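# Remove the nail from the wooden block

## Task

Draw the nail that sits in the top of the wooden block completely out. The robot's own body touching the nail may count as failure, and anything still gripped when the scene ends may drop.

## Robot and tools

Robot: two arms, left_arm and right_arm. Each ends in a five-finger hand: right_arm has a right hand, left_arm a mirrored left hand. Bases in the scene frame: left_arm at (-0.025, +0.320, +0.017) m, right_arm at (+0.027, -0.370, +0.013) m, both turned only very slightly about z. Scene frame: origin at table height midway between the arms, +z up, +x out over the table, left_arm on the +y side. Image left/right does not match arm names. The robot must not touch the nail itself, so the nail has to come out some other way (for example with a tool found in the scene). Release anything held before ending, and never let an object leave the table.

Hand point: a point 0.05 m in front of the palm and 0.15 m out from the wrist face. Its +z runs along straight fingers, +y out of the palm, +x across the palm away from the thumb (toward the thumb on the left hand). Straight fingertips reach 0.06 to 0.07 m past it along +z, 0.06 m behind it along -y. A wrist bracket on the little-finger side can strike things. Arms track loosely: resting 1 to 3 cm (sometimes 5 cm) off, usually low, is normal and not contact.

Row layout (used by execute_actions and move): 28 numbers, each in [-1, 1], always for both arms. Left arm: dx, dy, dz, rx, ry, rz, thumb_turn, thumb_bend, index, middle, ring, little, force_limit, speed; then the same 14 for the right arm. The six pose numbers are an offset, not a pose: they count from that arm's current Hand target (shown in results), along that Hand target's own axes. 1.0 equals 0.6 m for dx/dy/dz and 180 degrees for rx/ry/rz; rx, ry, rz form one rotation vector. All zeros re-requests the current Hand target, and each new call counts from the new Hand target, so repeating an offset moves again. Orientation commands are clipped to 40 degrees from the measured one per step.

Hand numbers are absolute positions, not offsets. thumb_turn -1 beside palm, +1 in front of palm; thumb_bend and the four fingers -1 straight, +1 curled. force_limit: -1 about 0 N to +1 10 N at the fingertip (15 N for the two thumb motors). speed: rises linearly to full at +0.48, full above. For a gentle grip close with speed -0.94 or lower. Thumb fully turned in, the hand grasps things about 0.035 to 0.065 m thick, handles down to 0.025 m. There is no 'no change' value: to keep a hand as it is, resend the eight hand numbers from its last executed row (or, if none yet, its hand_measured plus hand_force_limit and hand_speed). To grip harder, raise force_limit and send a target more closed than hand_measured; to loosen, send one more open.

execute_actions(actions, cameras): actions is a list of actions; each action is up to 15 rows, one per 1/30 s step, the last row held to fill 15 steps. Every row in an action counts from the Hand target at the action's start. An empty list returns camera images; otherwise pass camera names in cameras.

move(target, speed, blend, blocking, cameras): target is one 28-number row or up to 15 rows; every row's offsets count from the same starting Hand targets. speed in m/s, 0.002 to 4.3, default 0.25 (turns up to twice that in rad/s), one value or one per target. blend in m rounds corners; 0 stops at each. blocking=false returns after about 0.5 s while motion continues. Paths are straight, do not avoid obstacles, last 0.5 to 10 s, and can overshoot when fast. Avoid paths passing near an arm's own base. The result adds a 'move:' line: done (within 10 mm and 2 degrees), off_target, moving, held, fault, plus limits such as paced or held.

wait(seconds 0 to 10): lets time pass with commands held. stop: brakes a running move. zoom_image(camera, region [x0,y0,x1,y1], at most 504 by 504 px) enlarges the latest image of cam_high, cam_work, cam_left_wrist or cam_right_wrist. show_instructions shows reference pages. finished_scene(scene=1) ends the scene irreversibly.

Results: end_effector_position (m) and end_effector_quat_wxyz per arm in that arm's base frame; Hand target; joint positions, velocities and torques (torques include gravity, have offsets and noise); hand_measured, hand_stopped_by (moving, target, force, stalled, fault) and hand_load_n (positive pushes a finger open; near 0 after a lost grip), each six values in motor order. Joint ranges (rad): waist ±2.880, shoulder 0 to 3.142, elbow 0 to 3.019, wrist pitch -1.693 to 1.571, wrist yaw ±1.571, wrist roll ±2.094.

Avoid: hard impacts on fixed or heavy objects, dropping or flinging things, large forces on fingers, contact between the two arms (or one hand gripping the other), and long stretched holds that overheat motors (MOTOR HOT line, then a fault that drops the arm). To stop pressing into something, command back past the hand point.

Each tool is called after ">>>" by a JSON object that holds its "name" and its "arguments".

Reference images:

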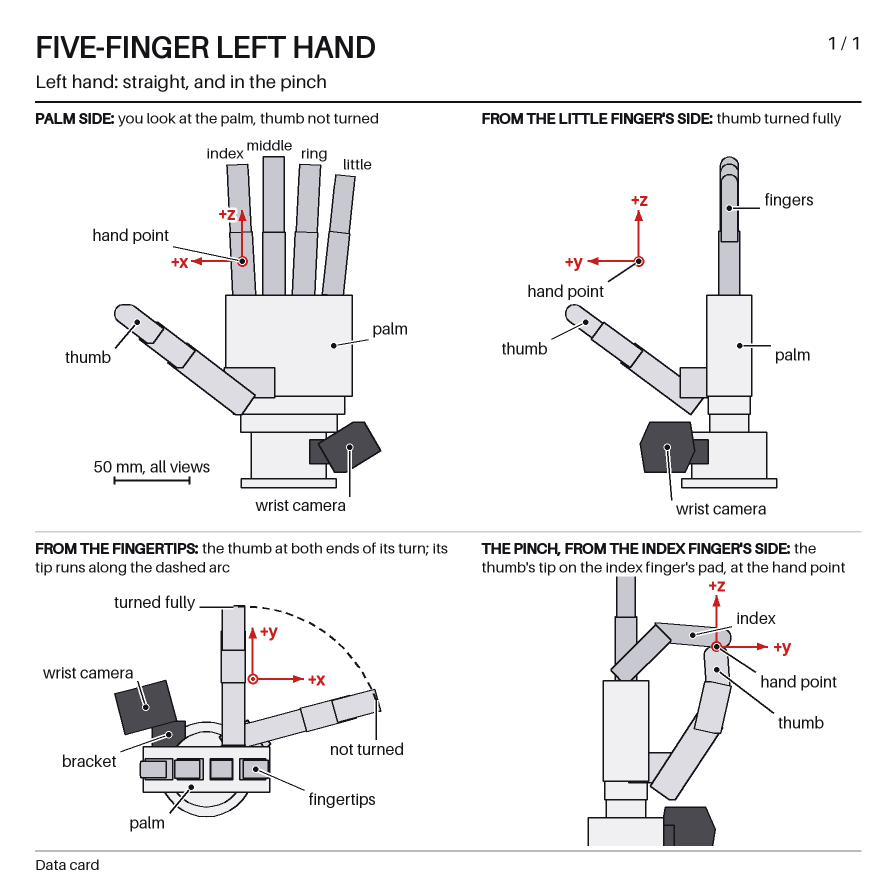

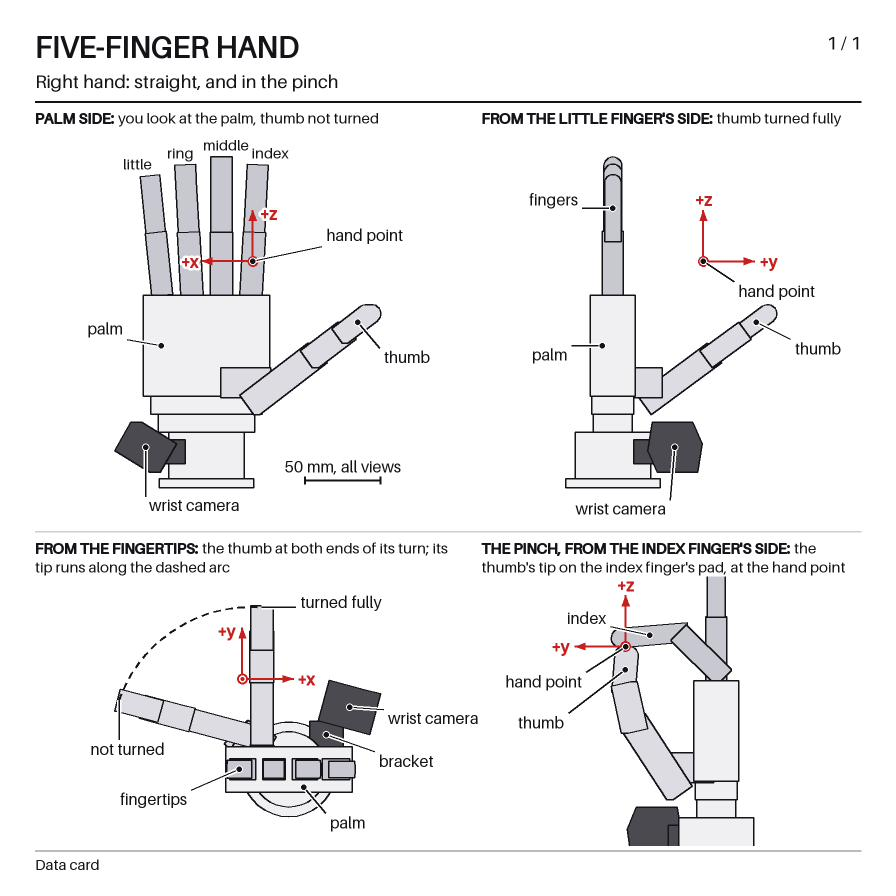

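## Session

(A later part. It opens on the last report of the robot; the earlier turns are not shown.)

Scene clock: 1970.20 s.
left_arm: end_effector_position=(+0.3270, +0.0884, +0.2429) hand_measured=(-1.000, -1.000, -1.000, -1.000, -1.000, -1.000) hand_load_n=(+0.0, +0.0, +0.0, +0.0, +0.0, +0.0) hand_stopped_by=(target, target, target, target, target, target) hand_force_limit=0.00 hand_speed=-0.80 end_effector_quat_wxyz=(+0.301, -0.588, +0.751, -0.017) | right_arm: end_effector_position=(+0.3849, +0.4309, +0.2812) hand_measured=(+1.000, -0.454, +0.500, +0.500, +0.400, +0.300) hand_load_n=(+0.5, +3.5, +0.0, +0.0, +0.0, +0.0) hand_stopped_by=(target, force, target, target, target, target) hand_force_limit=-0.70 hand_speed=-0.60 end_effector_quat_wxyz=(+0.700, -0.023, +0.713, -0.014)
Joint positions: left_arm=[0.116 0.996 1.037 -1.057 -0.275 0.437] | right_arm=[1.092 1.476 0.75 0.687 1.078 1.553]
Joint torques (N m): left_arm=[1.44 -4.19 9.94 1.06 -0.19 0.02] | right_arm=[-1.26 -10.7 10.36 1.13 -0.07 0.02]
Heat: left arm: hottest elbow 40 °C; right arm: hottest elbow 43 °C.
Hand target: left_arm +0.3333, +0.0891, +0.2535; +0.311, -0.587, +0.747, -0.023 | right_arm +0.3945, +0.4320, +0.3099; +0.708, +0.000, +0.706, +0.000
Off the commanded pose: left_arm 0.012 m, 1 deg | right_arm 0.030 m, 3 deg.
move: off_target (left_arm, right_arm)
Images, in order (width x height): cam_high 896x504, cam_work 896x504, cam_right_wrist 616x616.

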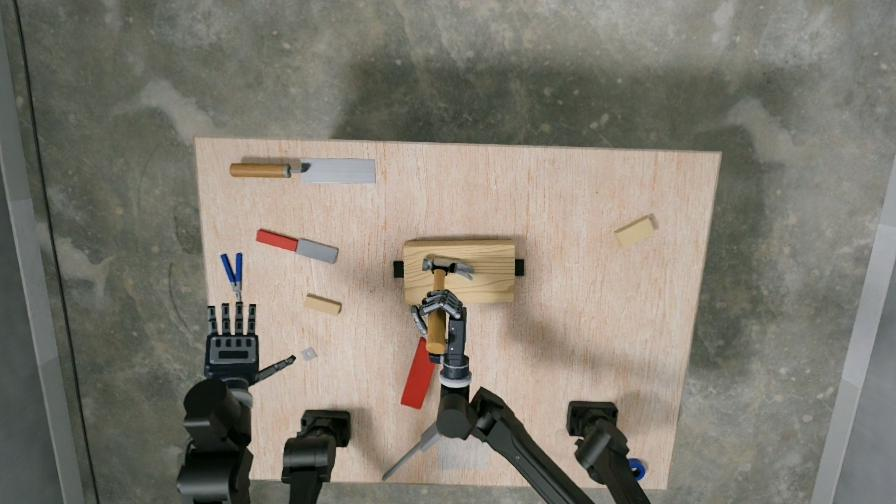

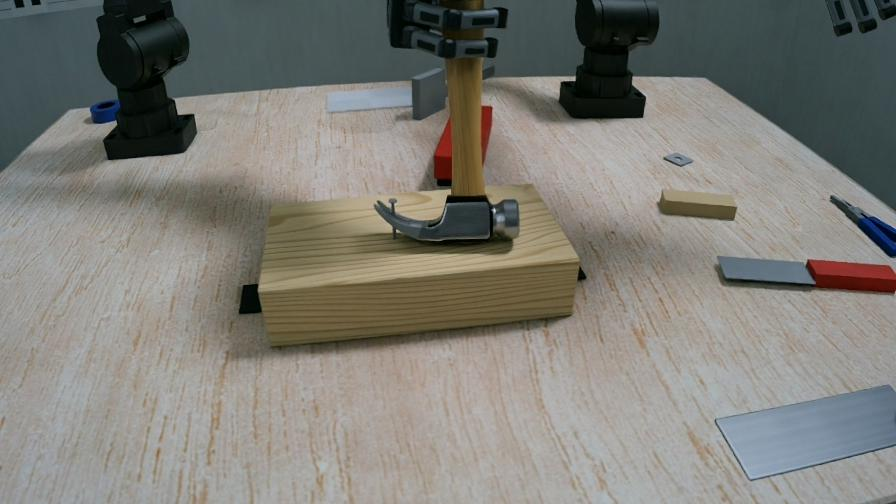

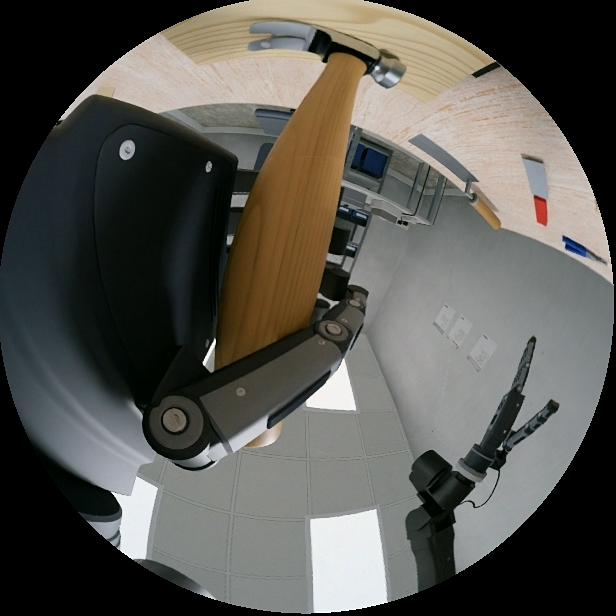

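>>> {"name": "move", "arguments": {"target": [0,0,0,0,0,0,-1,-1,-1,-1,-1,-1,0,-0.8,-0.0202,-0.0362,0.130,0.0556,0.0665,0.0059,1,0.4,0.5,0.5,0.4,0.3,-0.7,-0.6], "speed": 0.05, "cameras": ["cam_high","cam_work","cam_right_wrist"]}}

>>> {"name": "zoom_image", "arguments": {"camera": "cam_high", "region": [400, 240, 520, 380]}}

>>> {"name": "zoom_image", "arguments": {"camera": "cam_work", "region": [340, 120, 560, 280]}}

Scene clock: 1984.87 s.
left_arm: end_effector_position=(+0.3270, +0.0884, +0.2429) hand_measured=(-1.000, -1.000, -1.000, -1.000, -1.000, -1.000) hand_load_n=(+0.0, +0.0, +0.0, +0.0, +0.0, +0.0) hand_stopped_by=(target, target, target, target, target, target) hand_force_limit=0.00 hand_speed=-0.80 end_effector_quat_wxyz=(+0.301, -0.588, +0.751, -0.017) | right_arm: end_effector_position=(+0.4607, +0.4059, +0.3025) hand_measured=(+1.000, -0.454, +0.500, +0.500, +0.400, +0.300) hand_load_n=(+0.5, +3.5, +0.0, +0.5, +0.0, +0.0) hand_stopped_by=(target, force, target, target, target, target) hand_force_limit=-0.70 hand_speed=-0.60 end_effector_quat_wxyz=(+0.623, +0.052, +0.778, -0.064)
Joint positions: left_arm=[0.116 0.996 1.037 -1.057 -0.275 0.437] | right_arm=[0.974 1.459 1.017 -0.048 1.094 1.977]
Joint torques (N m): left_arm=[1.49 -4.07 9.94 1.07 -0.2 0.02] | right_arm=[-1.2 -9.88 12.29 0.94 0.26 0.05]
Heat: left arm: hottest elbow 40 °C; right arm: hottest elbow 44 °C.
Hand target: left_arm +0.3333, +0.0891, +0.2535; +0.311, -0.587, +0.747, -0.023 | right_arm +0.4724, +0.4103, +0.3224; +0.628, +0.068, +0.774, -0.055
Off the commanded pose: left_arm 0.012 m, 1 deg | right_arm 0.023 m, 2 deg.
move: off_target (left_arm, right_arm)
Images, in order (width x height): cam_high 896x504, cam_work 896x504, cam_right_wrist 616x616.

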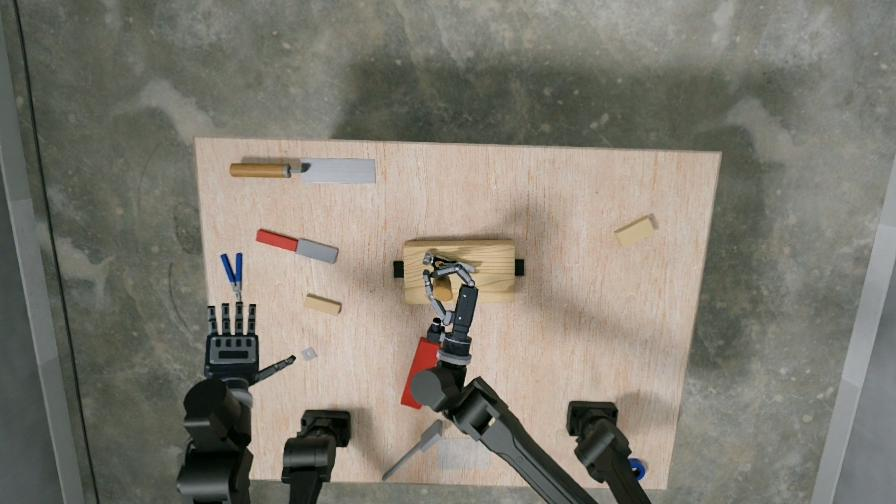

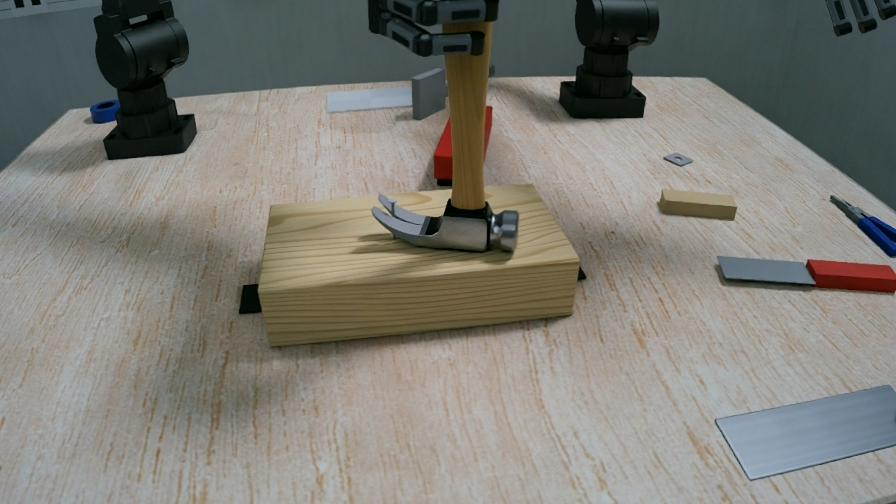

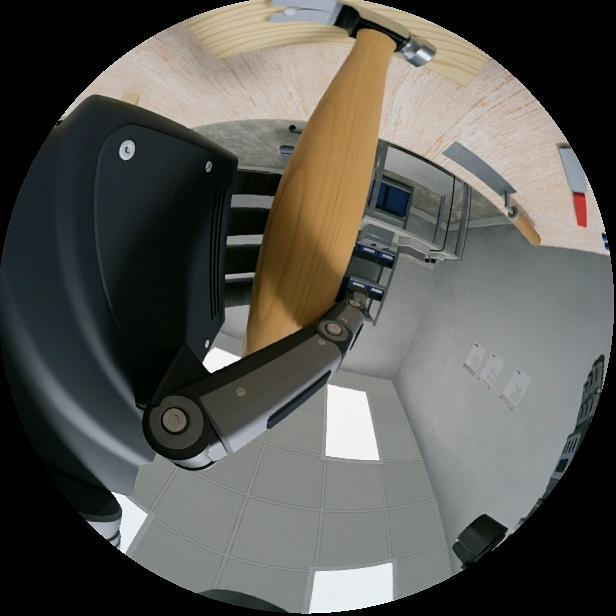

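Scaled by 3.600 from the camera's 896x504 image, which has a finer 1280x720 frame.

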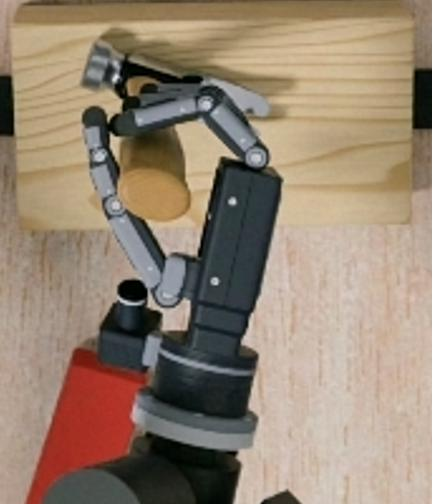

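Scaled by 2.291 from the camera's 896x504 image, which has a finer 1280x720 frame.

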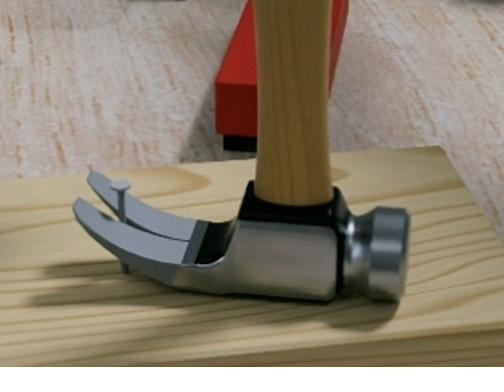

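>>> {"name": "move", "arguments": {"target": [0,0,0,0,0,0,-1,-1,-1,-1,-1,-1,0,-0.8,0,0.0333,0,0,0,0,1,0.4,0.5,0.5,0.4,0.3,-0.7,-0.6], "speed": 0.04, "cameras": ["cam_high","cam_work","cam_right_wrist"]}}

>>> {"name": "zoom_image", "arguments": {"camera": "cam_high", "region": [400, 240, 520, 380]}}

>>> {"name": "zoom_image", "arguments": {"camera": "cam_work", "region": [340, 120, 560, 280]}}

Scene clock: 2001.67 s.
left_arm: end_effector_position=(+0.3270, +0.0884, +0.2429) hand_measured=(-1.000, -1.000, -1.000, -1.000, -1.000, -1.000) hand_load_n=(+0.0, +0.0, +0.0, +0.0, +0.0, +0.0) hand_stopped_by=(target, target, target, target, target, target) hand_force_limit=0.00 hand_speed=-0.80 end_effector_quat_wxyz=(+0.301, -0.588, +0.751, -0.017) | right_arm: end_effector_position=(+0.4710, +0.4180, +0.3044) hand_measured=(+1.000, -0.454, +0.500, +0.500, +0.400, +0.300) hand_load_n=(+0.0, +3.0, +0.0, +0.5, +0.0, +0.0) hand_stopped_by=(target, force, target, target, target, target) hand_force_limit=-0.70 hand_speed=-0.60 end_effector_quat_wxyz=(+0.622, +0.058, +0.778, -0.066)
Joint positions: left_arm=[0.116 0.996 1.037 -1.057 -0.275 0.437] | right_arm=[0.974 1.501 1.071 -0.072 1.104 1.995]
Joint torques (N m): left_arm=[1.55 -4.07 9.98 1.09 -0.19 0.02] | right_arm=[0.44 -10.23 12.31 0.76 0.44 0.04]
Heat: left arm: hottest elbow 40 °C; right arm: hottest elbow 46 °C.
Hand target: left_arm +0.3333, +0.0891, +0.2535; +0.311, -0.587, +0.747, -0.023 | right_arm +0.4759, +0.4300, +0.3223; +0.628, +0.068, +0.774, -0.055
Off the commanded pose: left_arm 0.012 m, 1 deg | right_arm 0.022 m, 2 deg.
move: off_target (left_arm, right_arm)
Images, in order (width x height): cam_high 896x504, cam_work 896x504, cam_right_wrist 616x616.

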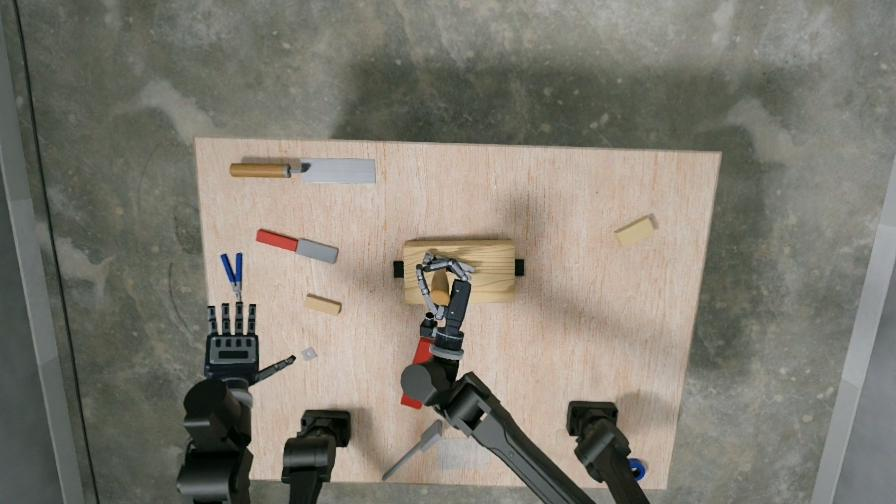

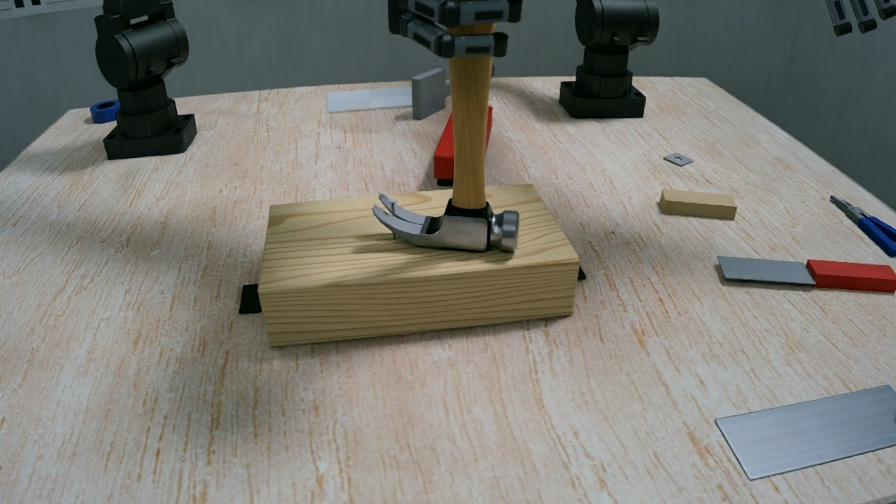

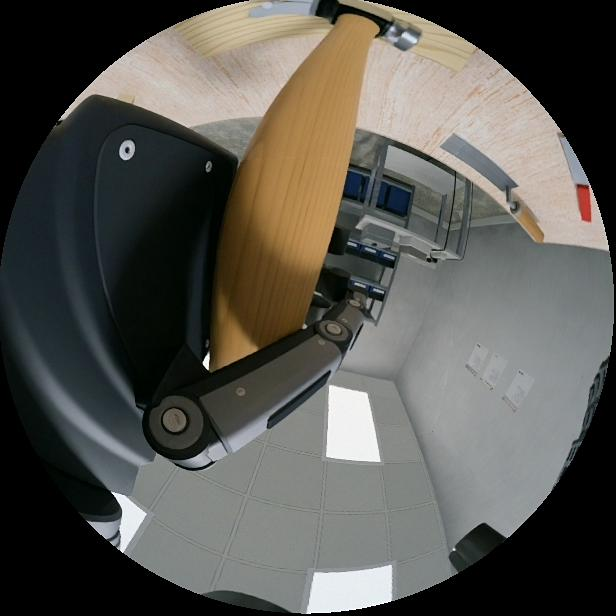

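Scaled by 3.600 from the camera's 896x504 image, which has a finer 1280x720 frame.

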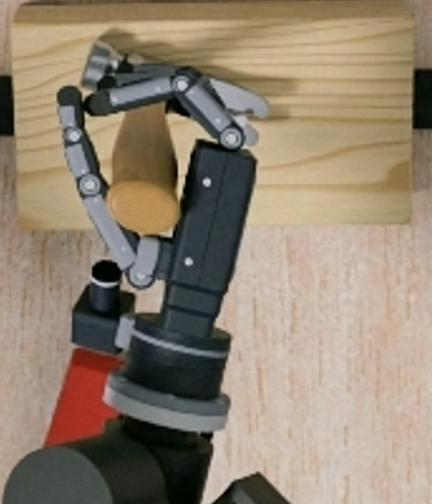

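Scaled by 2.291 from the camera's 896x504 image, which has a finer 1280x720 frame.

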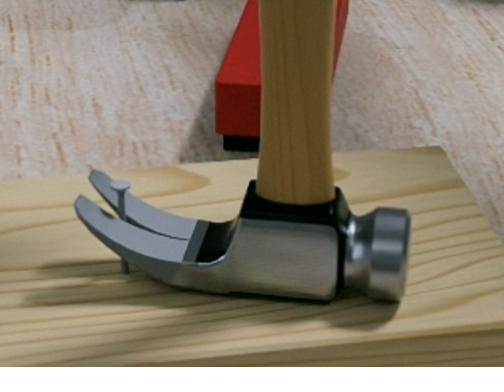

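>>> {"name": "move", "arguments": {"target": [[0,0,0,0,0,0,-1,-1,-1,-1,-1,-1,0,-0.8,0.02,0,0,0,0,0,1,0.4,0.5,0.5,0.4,0.3,-0.7,-0.6],[0,0,0,0,0,0,-1,-1,-1,-1,-1,-1,0,-0.8,0.02,0,0,0,0,0,1,0.4,-0.4,-0.4,1.0,1.0,-0.5,-0.5]], "speed": 0.04, "cameras": ["cam_high","cam_right_wrist"]}}

>>> {"name": "zoom_image", "arguments": {"camera": "cam_high", "region": [400, 240, 520, 380]}}

Scene clock: 2014.03 s.
left_arm: end_effector_position=(+0.3270, +0.0884, +0.2429) hand_measured=(-1.000, -1.000, -1.000, -1.000, -1.000, -1.000) hand_load_n=(+0.0, +0.0, +0.0, +0.0, +0.0, +0.0) hand_stopped_by=(target, target, target, target, target, target) hand_force_limit=0.00 hand_speed=-0.80 end_effector_quat_wxyz=(+0.301, -0.588, +0.751, -0.017) | right_arm: end_effector_position=(+0.4726, +0.4185, +0.2978) hand_measured=(+1.000, -0.454, -0.400, -0.400, +0.854, +0.846) hand_load_n=(+0.5, +1.0, +0.0, +0.0, +0.0, +3.5) hand_stopped_by=(target, force, target, target, force, force) hand_force_limit=-0.50 hand_speed=-0.50 end_effector_quat_wxyz=(+0.621, +0.064, +0.778, -0.066)
Joint positions: left_arm=[0.116 0.996 1.037 -1.057 -0.275 0.437] | right_arm=[0.974 1.515 1.071 -0.072 1.109 2.017]
Joint torques (N m): left_arm=[1.55 -4.07 9.98 1.07 -0.19 0.02] | right_arm=[0.91 -10.58 10.8 1.95 0.45 -0.11]
Heat: left arm: hottest elbow 40 °C; right arm: hottest elbow 46 °C.
Hand target: left_arm +0.3333, +0.0891, +0.2535; +0.311, -0.587, +0.747, -0.023 | right_arm +0.4736, +0.4303, +0.3107; +0.628, +0.068, +0.774, -0.055
Off the commanded pose: left_arm 0.012 m, 1 deg | right_arm 0.018 m, 2 deg.
move: off_target (left_arm, right_arm); target 2's new numbers were sent with right_arm's hand 0.017 m and 2 deg from that target
Images, in order (width x height): cam_high 896x504, cam_right_wrist 616x616.

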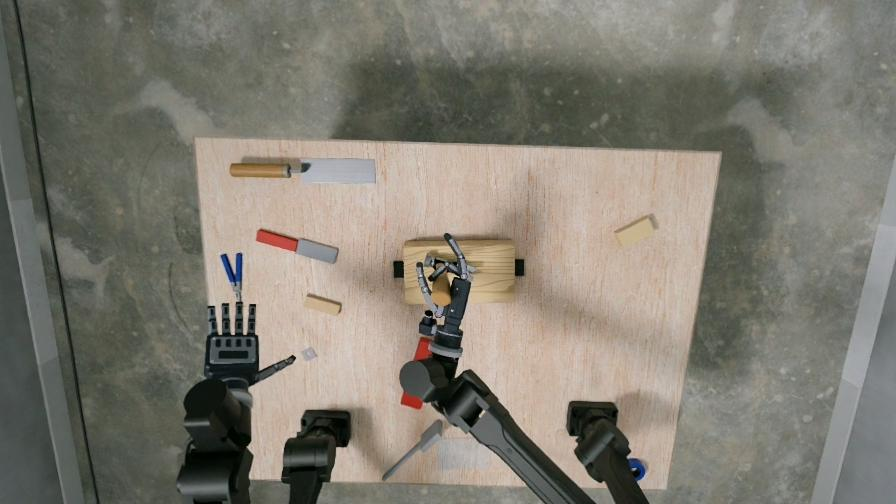

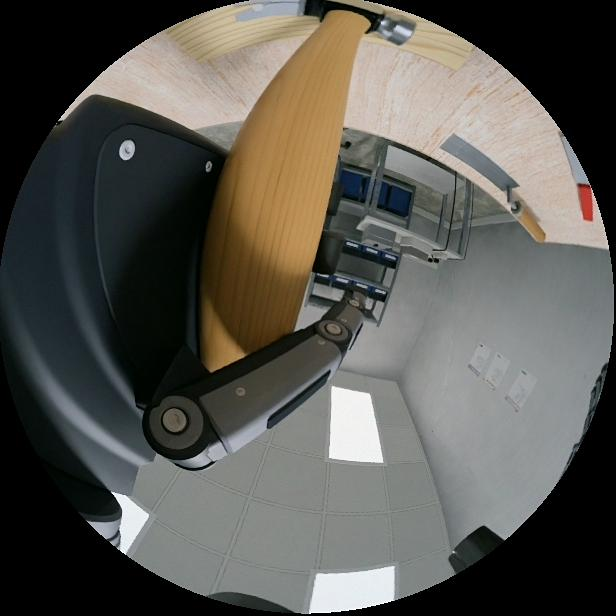

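Scaled by 3.600 from the camera's 896x504 image, which has a finer 1280x720 frame.

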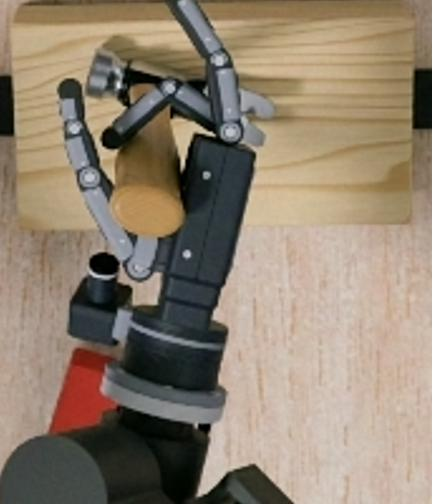

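>>> {"name": "move", "arguments": {"target": [[0,0,0,0,0,0,-1,-1,-1,-1,-1,-1,0,-0.8,0,0,0,0,0,0,1,1.0,-0.4,-0.4,1.0,1.0,-0.3,-0.6],[0,0,0,0,0,0,-1,-1,-1,-1,-1,-1,0,-0.8,0,0,0,0,0,0,1,1.0,1.0,1.0,1.0,1.0,-0.3,-0.6]], "speed": 0.04, "cameras": ["cam_high","cam_work","cam_right_wrist"]}}

>>> {"name": "zoom_image", "arguments": {"camera": "cam_high", "region": [400, 240, 520, 380]}}

>>> {"name": "zoom_image", "arguments": {"camera": "cam_work", "region": [340, 120, 560, 280]}}

Scene clock: 2020.23 s.
left_arm: end_effector_position=(+0.3270, +0.0884, +0.2429) hand_measured=(-1.000, -1.000, -1.000, -1.000, -1.000, -1.000) hand_load_n=(+0.0, +0.0, +0.0, +0.0, +0.0, +0.0) hand_stopped_by=(target, target, target, target, target, target) hand_force_limit=0.00 hand_speed=-0.80 end_effector_quat_wxyz=(+0.301, -0.588, +0.751, -0.017) | right_arm: end_effector_position=(+0.4711, +0.4201, +0.2983) hand_measured=(+1.000, -0.348, +0.698, +0.332, +0.854, +0.846) hand_load_n=(-1.0, +6.0, +5.5, +4.0, +0.0, +2.5) hand_stopped_by=(target, force, force, force, force, force) hand_force_limit=-0.30 hand_speed=-0.60 end_effector_quat_wxyz=(+0.621, +0.066, +0.778, -0.061)
Joint positions: left_arm=[0.116 0.996 1.037 -1.057 -0.275 0.437] | right_arm=[0.978 1.515 1.071 -0.072 1.108 2.027]
Joint torques (N m): left_arm=[1.61 -4.19 9.96 1.07 -0.2 0.02] | right_arm=[0.44 -10.58 10.78 1.91 0.48 -0.24]
Heat: left arm: hottest elbow 40 °C; right arm: hottest elbow 46 °C.
Hand target: left_arm +0.3333, +0.0891, +0.2535; +0.311, -0.587, +0.747, -0.023 | right_arm +0.4735, +0.4304, +0.3107; +0.628, +0.068, +0.774, -0.055
Off the commanded pose: left_arm 0.012 m, 1 deg | right_arm 0.016 m, 1 deg.
move: off_target (left_arm, right_arm); target 2's new numbers were sent with right_arm's hand 0.016 m and 1 deg from that target
Images, in order (width x height): cam_high 896x504, cam_work 896x504, cam_right_wrist 616x616.

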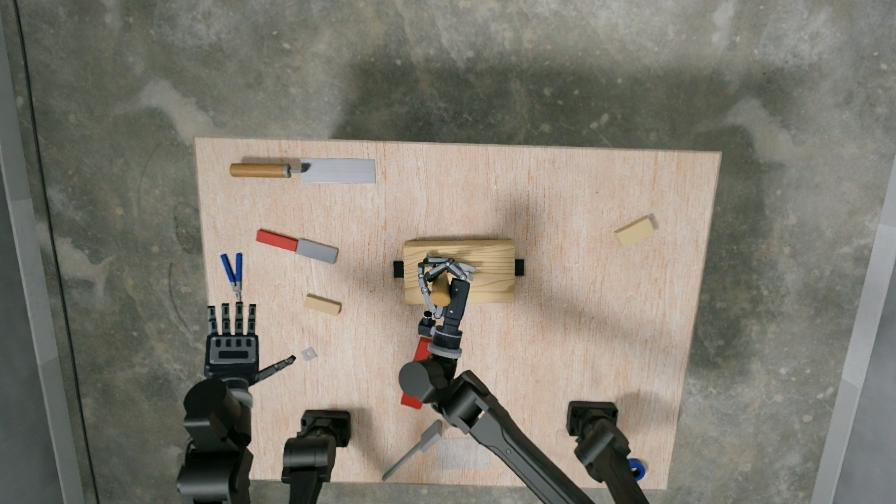

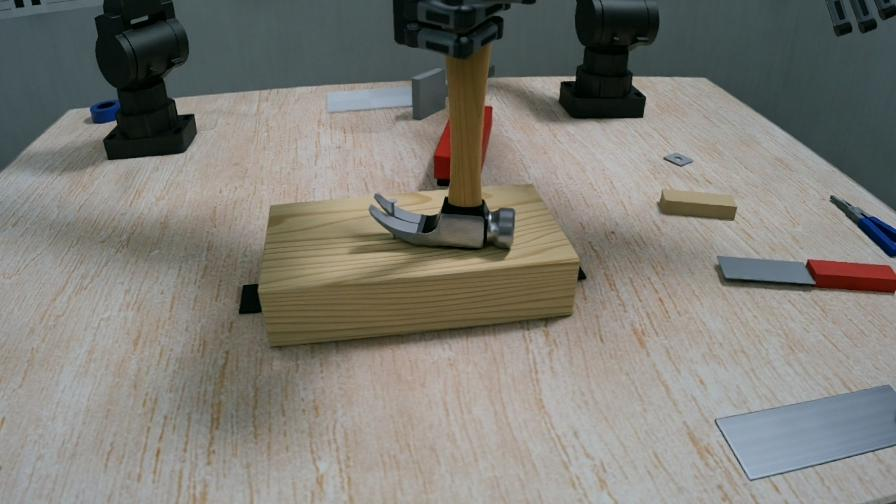

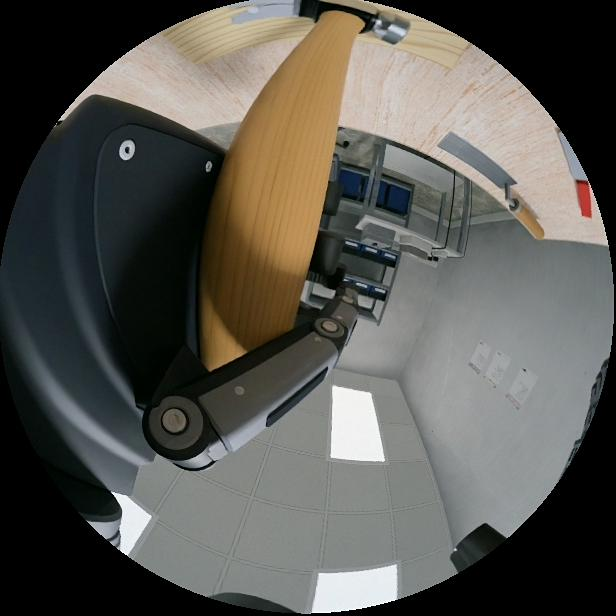

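Scaled by 3.600 from the camera's 896x504 image, which has a finer 1280x720 frame.

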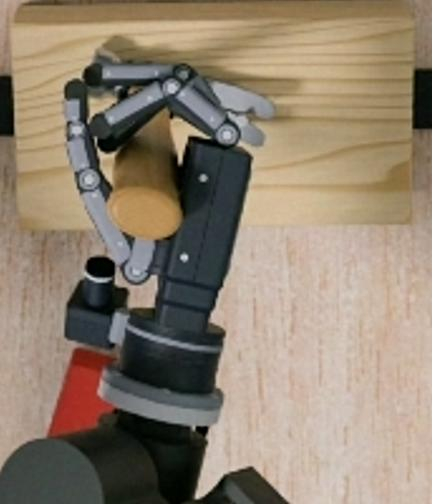

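Scaled by 2.291 from the camera's 896x504 image, which has a finer 1280x720 frame.

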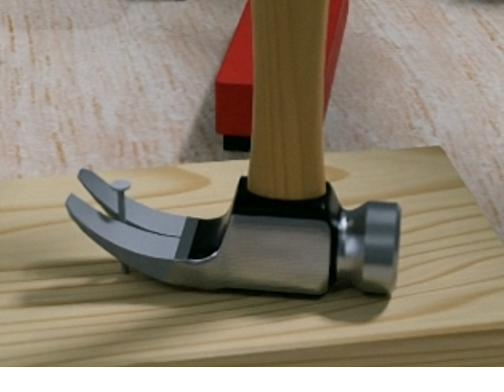

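>>> {"name": "move", "arguments": {"target": [0,0,0,0,0,0,-1,-1,-1,-1,-1,-1,0,-0.8,0.0070,0.1020,0.0162,0.0171,0.0115,-0.0809,1,1.0,1.0,1.0,1.0,1.0,-0.3,-0.6], "speed": 0.05, "cameras": ["cam_high","cam_work"]}}

>>> {"name": "zoom_image", "arguments": {"camera": "cam_high", "region": [400, 240, 520, 380]}}

>>> {"name": "zoom_image", "arguments": {"camera": "cam_work", "region": [340, 120, 560, 280]}}

Scene clock: 2051.03 s.
left_arm: end_effector_position=(+0.3270, +0.0884, +0.2429) hand_measured=(-1.000, -1.000, -1.000, -1.000, -1.000, -1.000) hand_load_n=(+0.0, +0.0, +0.0, +0.0, +0.0, +0.0) hand_stopped_by=(target, target, target, target, target, target) hand_force_limit=0.00 hand_speed=-0.80 end_effector_quat_wxyz=(+0.301, -0.588, +0.751, -0.017) | right_arm: end_effector_position=(+0.4935, +0.4410, +0.2954) hand_measured=(+1.000, -0.348, +0.698, +0.332, +0.854, +0.846) hand_load_n=(+3.5, +9.5, +3.0, +1.0, +0.5, +0.5) hand_stopped_by=(target, force, force, force, force, force) hand_force_limit=-0.30 hand_speed=-0.60 end_effector_quat_wxyz=(+0.603, +0.040, +0.782, -0.152)
Joint positions: left_arm=[0.116 0.996 1.037 -1.057 -0.275 0.437] | right_arm=[0.985 1.623 1.257 -0.324 1.205 2.03]
Joint torques (N m): left_arm=[1.49 -4.07 9.95 1.09 -0.2 0.03] | right_arm=[3.14 -9.64 15.35 0.81 -0.49 -1.23]
Heat: left arm: hottest elbow 40 °C; right arm: hottest elbow 47 °C.
Hand target: left_arm +0.3333, +0.0891, +0.2535; +0.311, -0.587, +0.747, -0.023 | right_arm +0.4927, +0.4892, +0.3047; +0.600, -0.013, +0.785, -0.153
Off the commanded pose: left_arm 0.012 m, 1 deg | right_arm 0.049 m, 6 deg.
move: off_target (left_arm, right_arm)
Images, in order (width x height): cam_high 896x504, cam_work 896x504.

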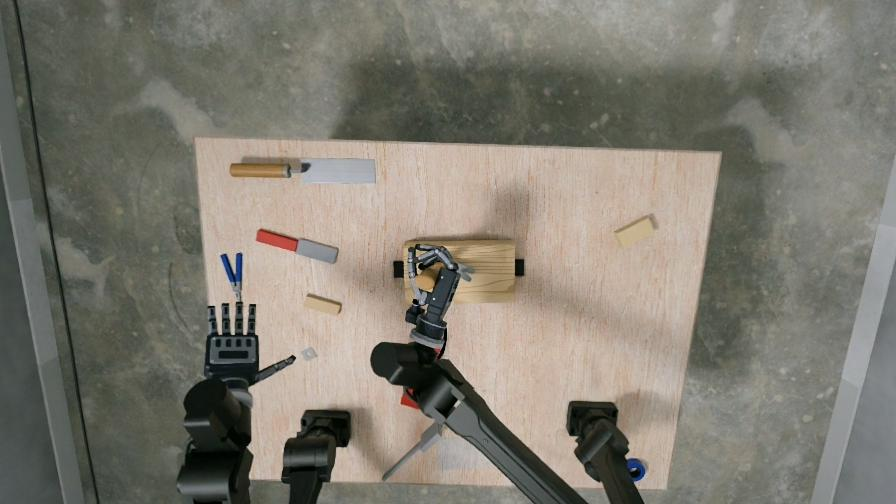

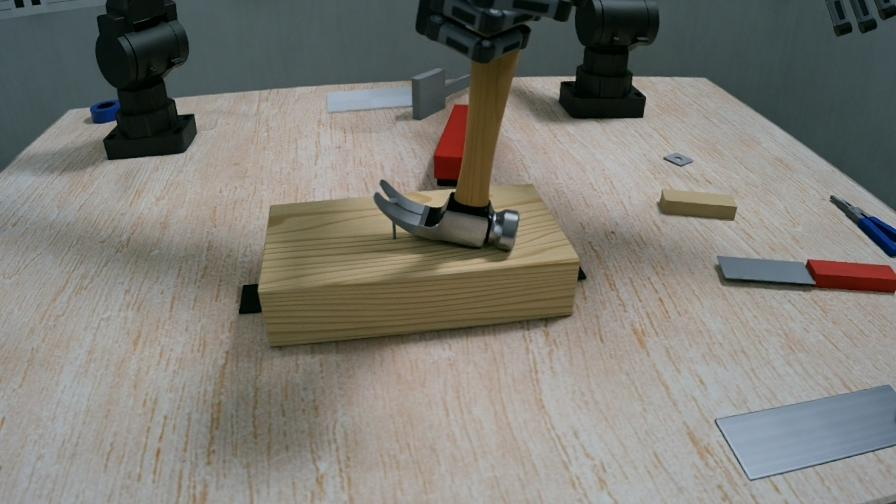

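Scaled by 3.600 from the camera's 896x504 image, which has a finer 1280x720 frame.

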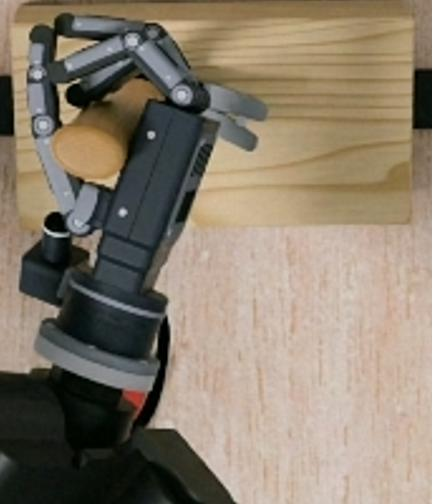

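Scaled by 2.291 from the camera's 896x504 image, which has a finer 1280x720 frame.

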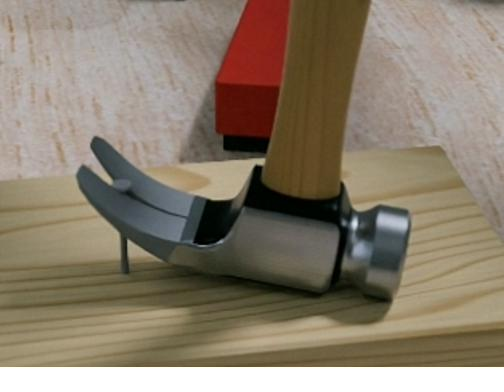

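>>> {"name": "move", "arguments": {"target": [0,0,0,0,0,0,-1,-1,-1,-1,-1,-1,0,-0.8,-0.0035,0.0985,0.0135,0.0090,0.0062,-0.0431,1,1.0,1.0,1.0,1.0,1.0,-0.3,-0.6], "speed": 0.04, "cameras": ["cam_high","cam_work"]}}

>>> {"name": "zoom_image", "arguments": {"camera": "cam_work", "region": [340, 120, 560, 280]}}

Scene clock: 2064.13 s.
left_arm: end_effector_position=(+0.3270, +0.0884, +0.2429) hand_measured=(-1.000, -1.000, -1.000, -1.000, -1.000, -1.000) hand_load_n=(+0.0, +0.0, +0.0, +0.0, +0.0, +0.0) hand_stopped_by=(target, target, target, target, target, target) hand_force_limit=0.00 hand_speed=-0.80 end_effector_quat_wxyz=(+0.301, -0.588, +0.751, -0.017) | right_arm: end_effector_position=(+0.5171, +0.4294, +0.2912) hand_measured=(+0.998, -0.350, +0.698, +0.332, +0.854, +0.846) hand_load_n=(+21.5, +16.0, +0.0, +0.0, +5.0, +0.0) hand_stopped_by=(target, force, force, force, force, force) hand_force_limit=-0.30 hand_speed=-0.60 end_effector_quat_wxyz=(+0.589, +0.043, +0.774, -0.229)
Joint positions: left_arm=[0.116 0.996 1.037 -1.057 -0.275 0.437] | right_arm=[0.96 1.695 1.368 -0.512 1.298 2.078]
Joint torques (N m): left_arm=[1.55 -4.13 9.95 1.06 -0.2 0.02] | right_arm=[8.35 -6.89 20.15 0.83 -1.83 -1.69]
Heat: left arm: hottest elbow 40 °C; right arm: hottest elbow 48 °C.
Hand target: left_arm +0.3333, +0.0891, +0.2535; +0.311, -0.587, +0.747, -0.023 | right_arm +0.5107, +0.5440, +0.2897; +0.580, -0.056, +0.786, -0.205
Off the commanded pose: left_arm 0.012 m, 1 deg | right_arm 0.115 m, 12 deg.
move: off_target (left_arm, right_arm)
Images, in order (width x height): cam_high 896x504, cam_work 896x504.

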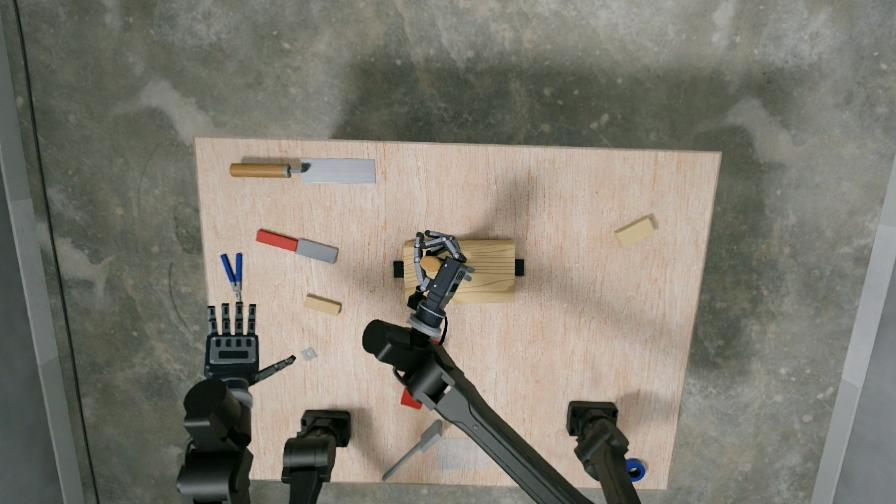

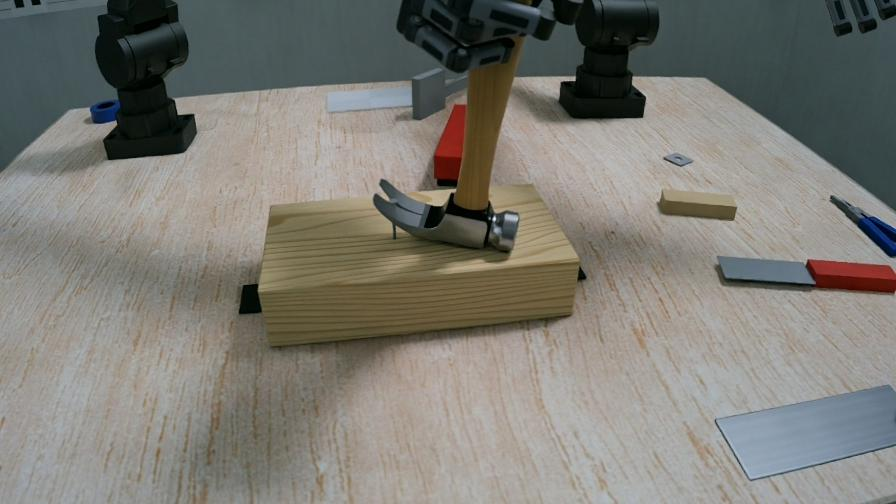

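Scaled by 2.291 from the camera's 896x504 image, which has a finer 1280x720 frame.

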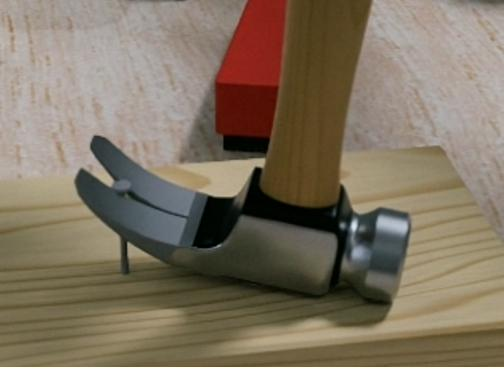

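>>> {"name": "move", "arguments": {"target": [0,0,0,0,0,0,-1,-1,-1,-1,-1,-1,0,-0.8,0.0503,-0.1952,-0.0178,-0.0261,-0.0177,0.1231,1,1.0,1.0,1.0,1.0,1.0,-0.3,-0.6], "speed": 0.06, "cameras": ["cam_high","cam_work"]}}

>>> {"name": "zoom_image", "arguments": {"camera": "cam_high", "region": [400, 240, 520, 380]}}

>>> {"name": "zoom_image", "arguments": {"camera": "cam_work", "region": [340, 120, 560, 280]}}

Scene clock: 2158.07 s.
left_arm: end_effector_position=(+0.3270, +0.0884, +0.2429) hand_measured=(-1.000, -1.000, -1.000, -1.000, -1.000, -1.000) hand_load_n=(+0.0, +0.0, +0.0, +0.0, +0.0, +0.0) hand_stopped_by=(target, target, target, target, target, target) hand_force_limit=0.00 hand_speed=-0.80 end_effector_quat_wxyz=(+0.301, -0.588, +0.751, -0.017) | right_arm: end_effector_position=(+0.4741, +0.4313, +0.2891) hand_measured=(+1.000, -0.350, +0.698, +0.332, +0.854, +0.846) hand_load_n=(+4.5, +7.5, +0.0, +1.0, +0.0, +1.5) hand_stopped_by=(target, force, force, force, force, force) hand_force_limit=-0.30 hand_speed=-0.60 end_effector_quat_wxyz=(+0.618, +0.052, +0.781, -0.076)
Joint positions: left_arm=[0.116 0.996 1.037 -1.057 -0.275 0.437] | right_arm=[0.986 1.549 1.098 -0.087 1.118 2.007]
Joint torques (N m): left_arm=[1.49 -4.07 9.96 1.07 -0.2 0.02] | right_arm=[0.03 -13.8 8.7 2.55 0.13 -0.02]
Heat: left arm: hottest elbow 40 °C; right arm: hottest elbow 75 °C.
Hand target: left_arm +0.3333, +0.0891, +0.2535; +0.311, -0.587, +0.747, -0.023 | right_arm +0.4735, +0.4303, +0.3104; +0.628, +0.067, +0.774, -0.056
Off the commanded pose: left_arm 0.012 m, 1 deg | right_arm 0.022 m, 3 deg.
move: off_target (left_arm, right_arm)
Images, in order (width x height): cam_high 896x504, cam_work 896x504.

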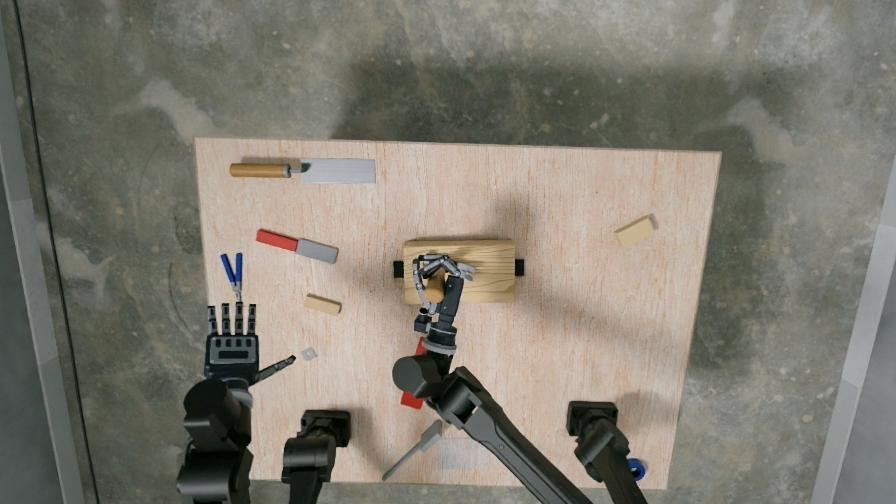

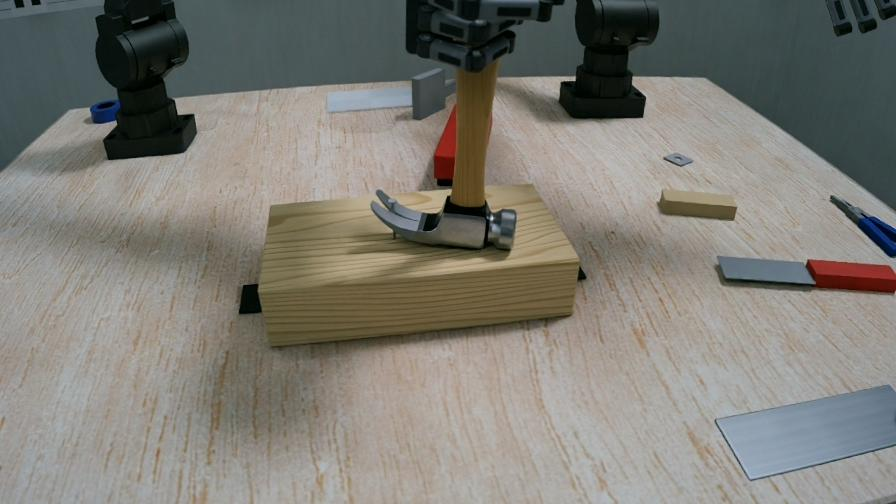

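Scaled by 3.600 from the camera's 896x504 image, which has a finer 1280x720 frame.

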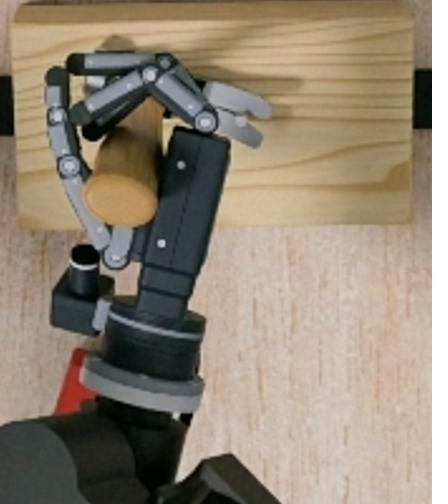

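Scaled by 2.291 from the camera's 896x504 image, which has a finer 1280x720 frame.

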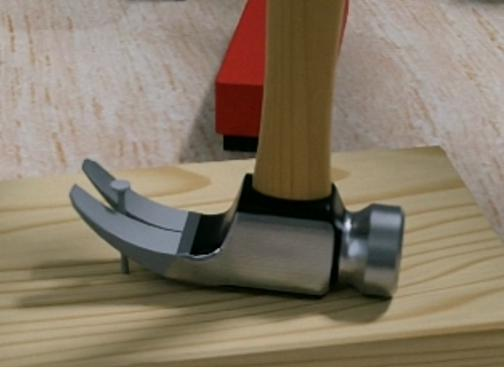

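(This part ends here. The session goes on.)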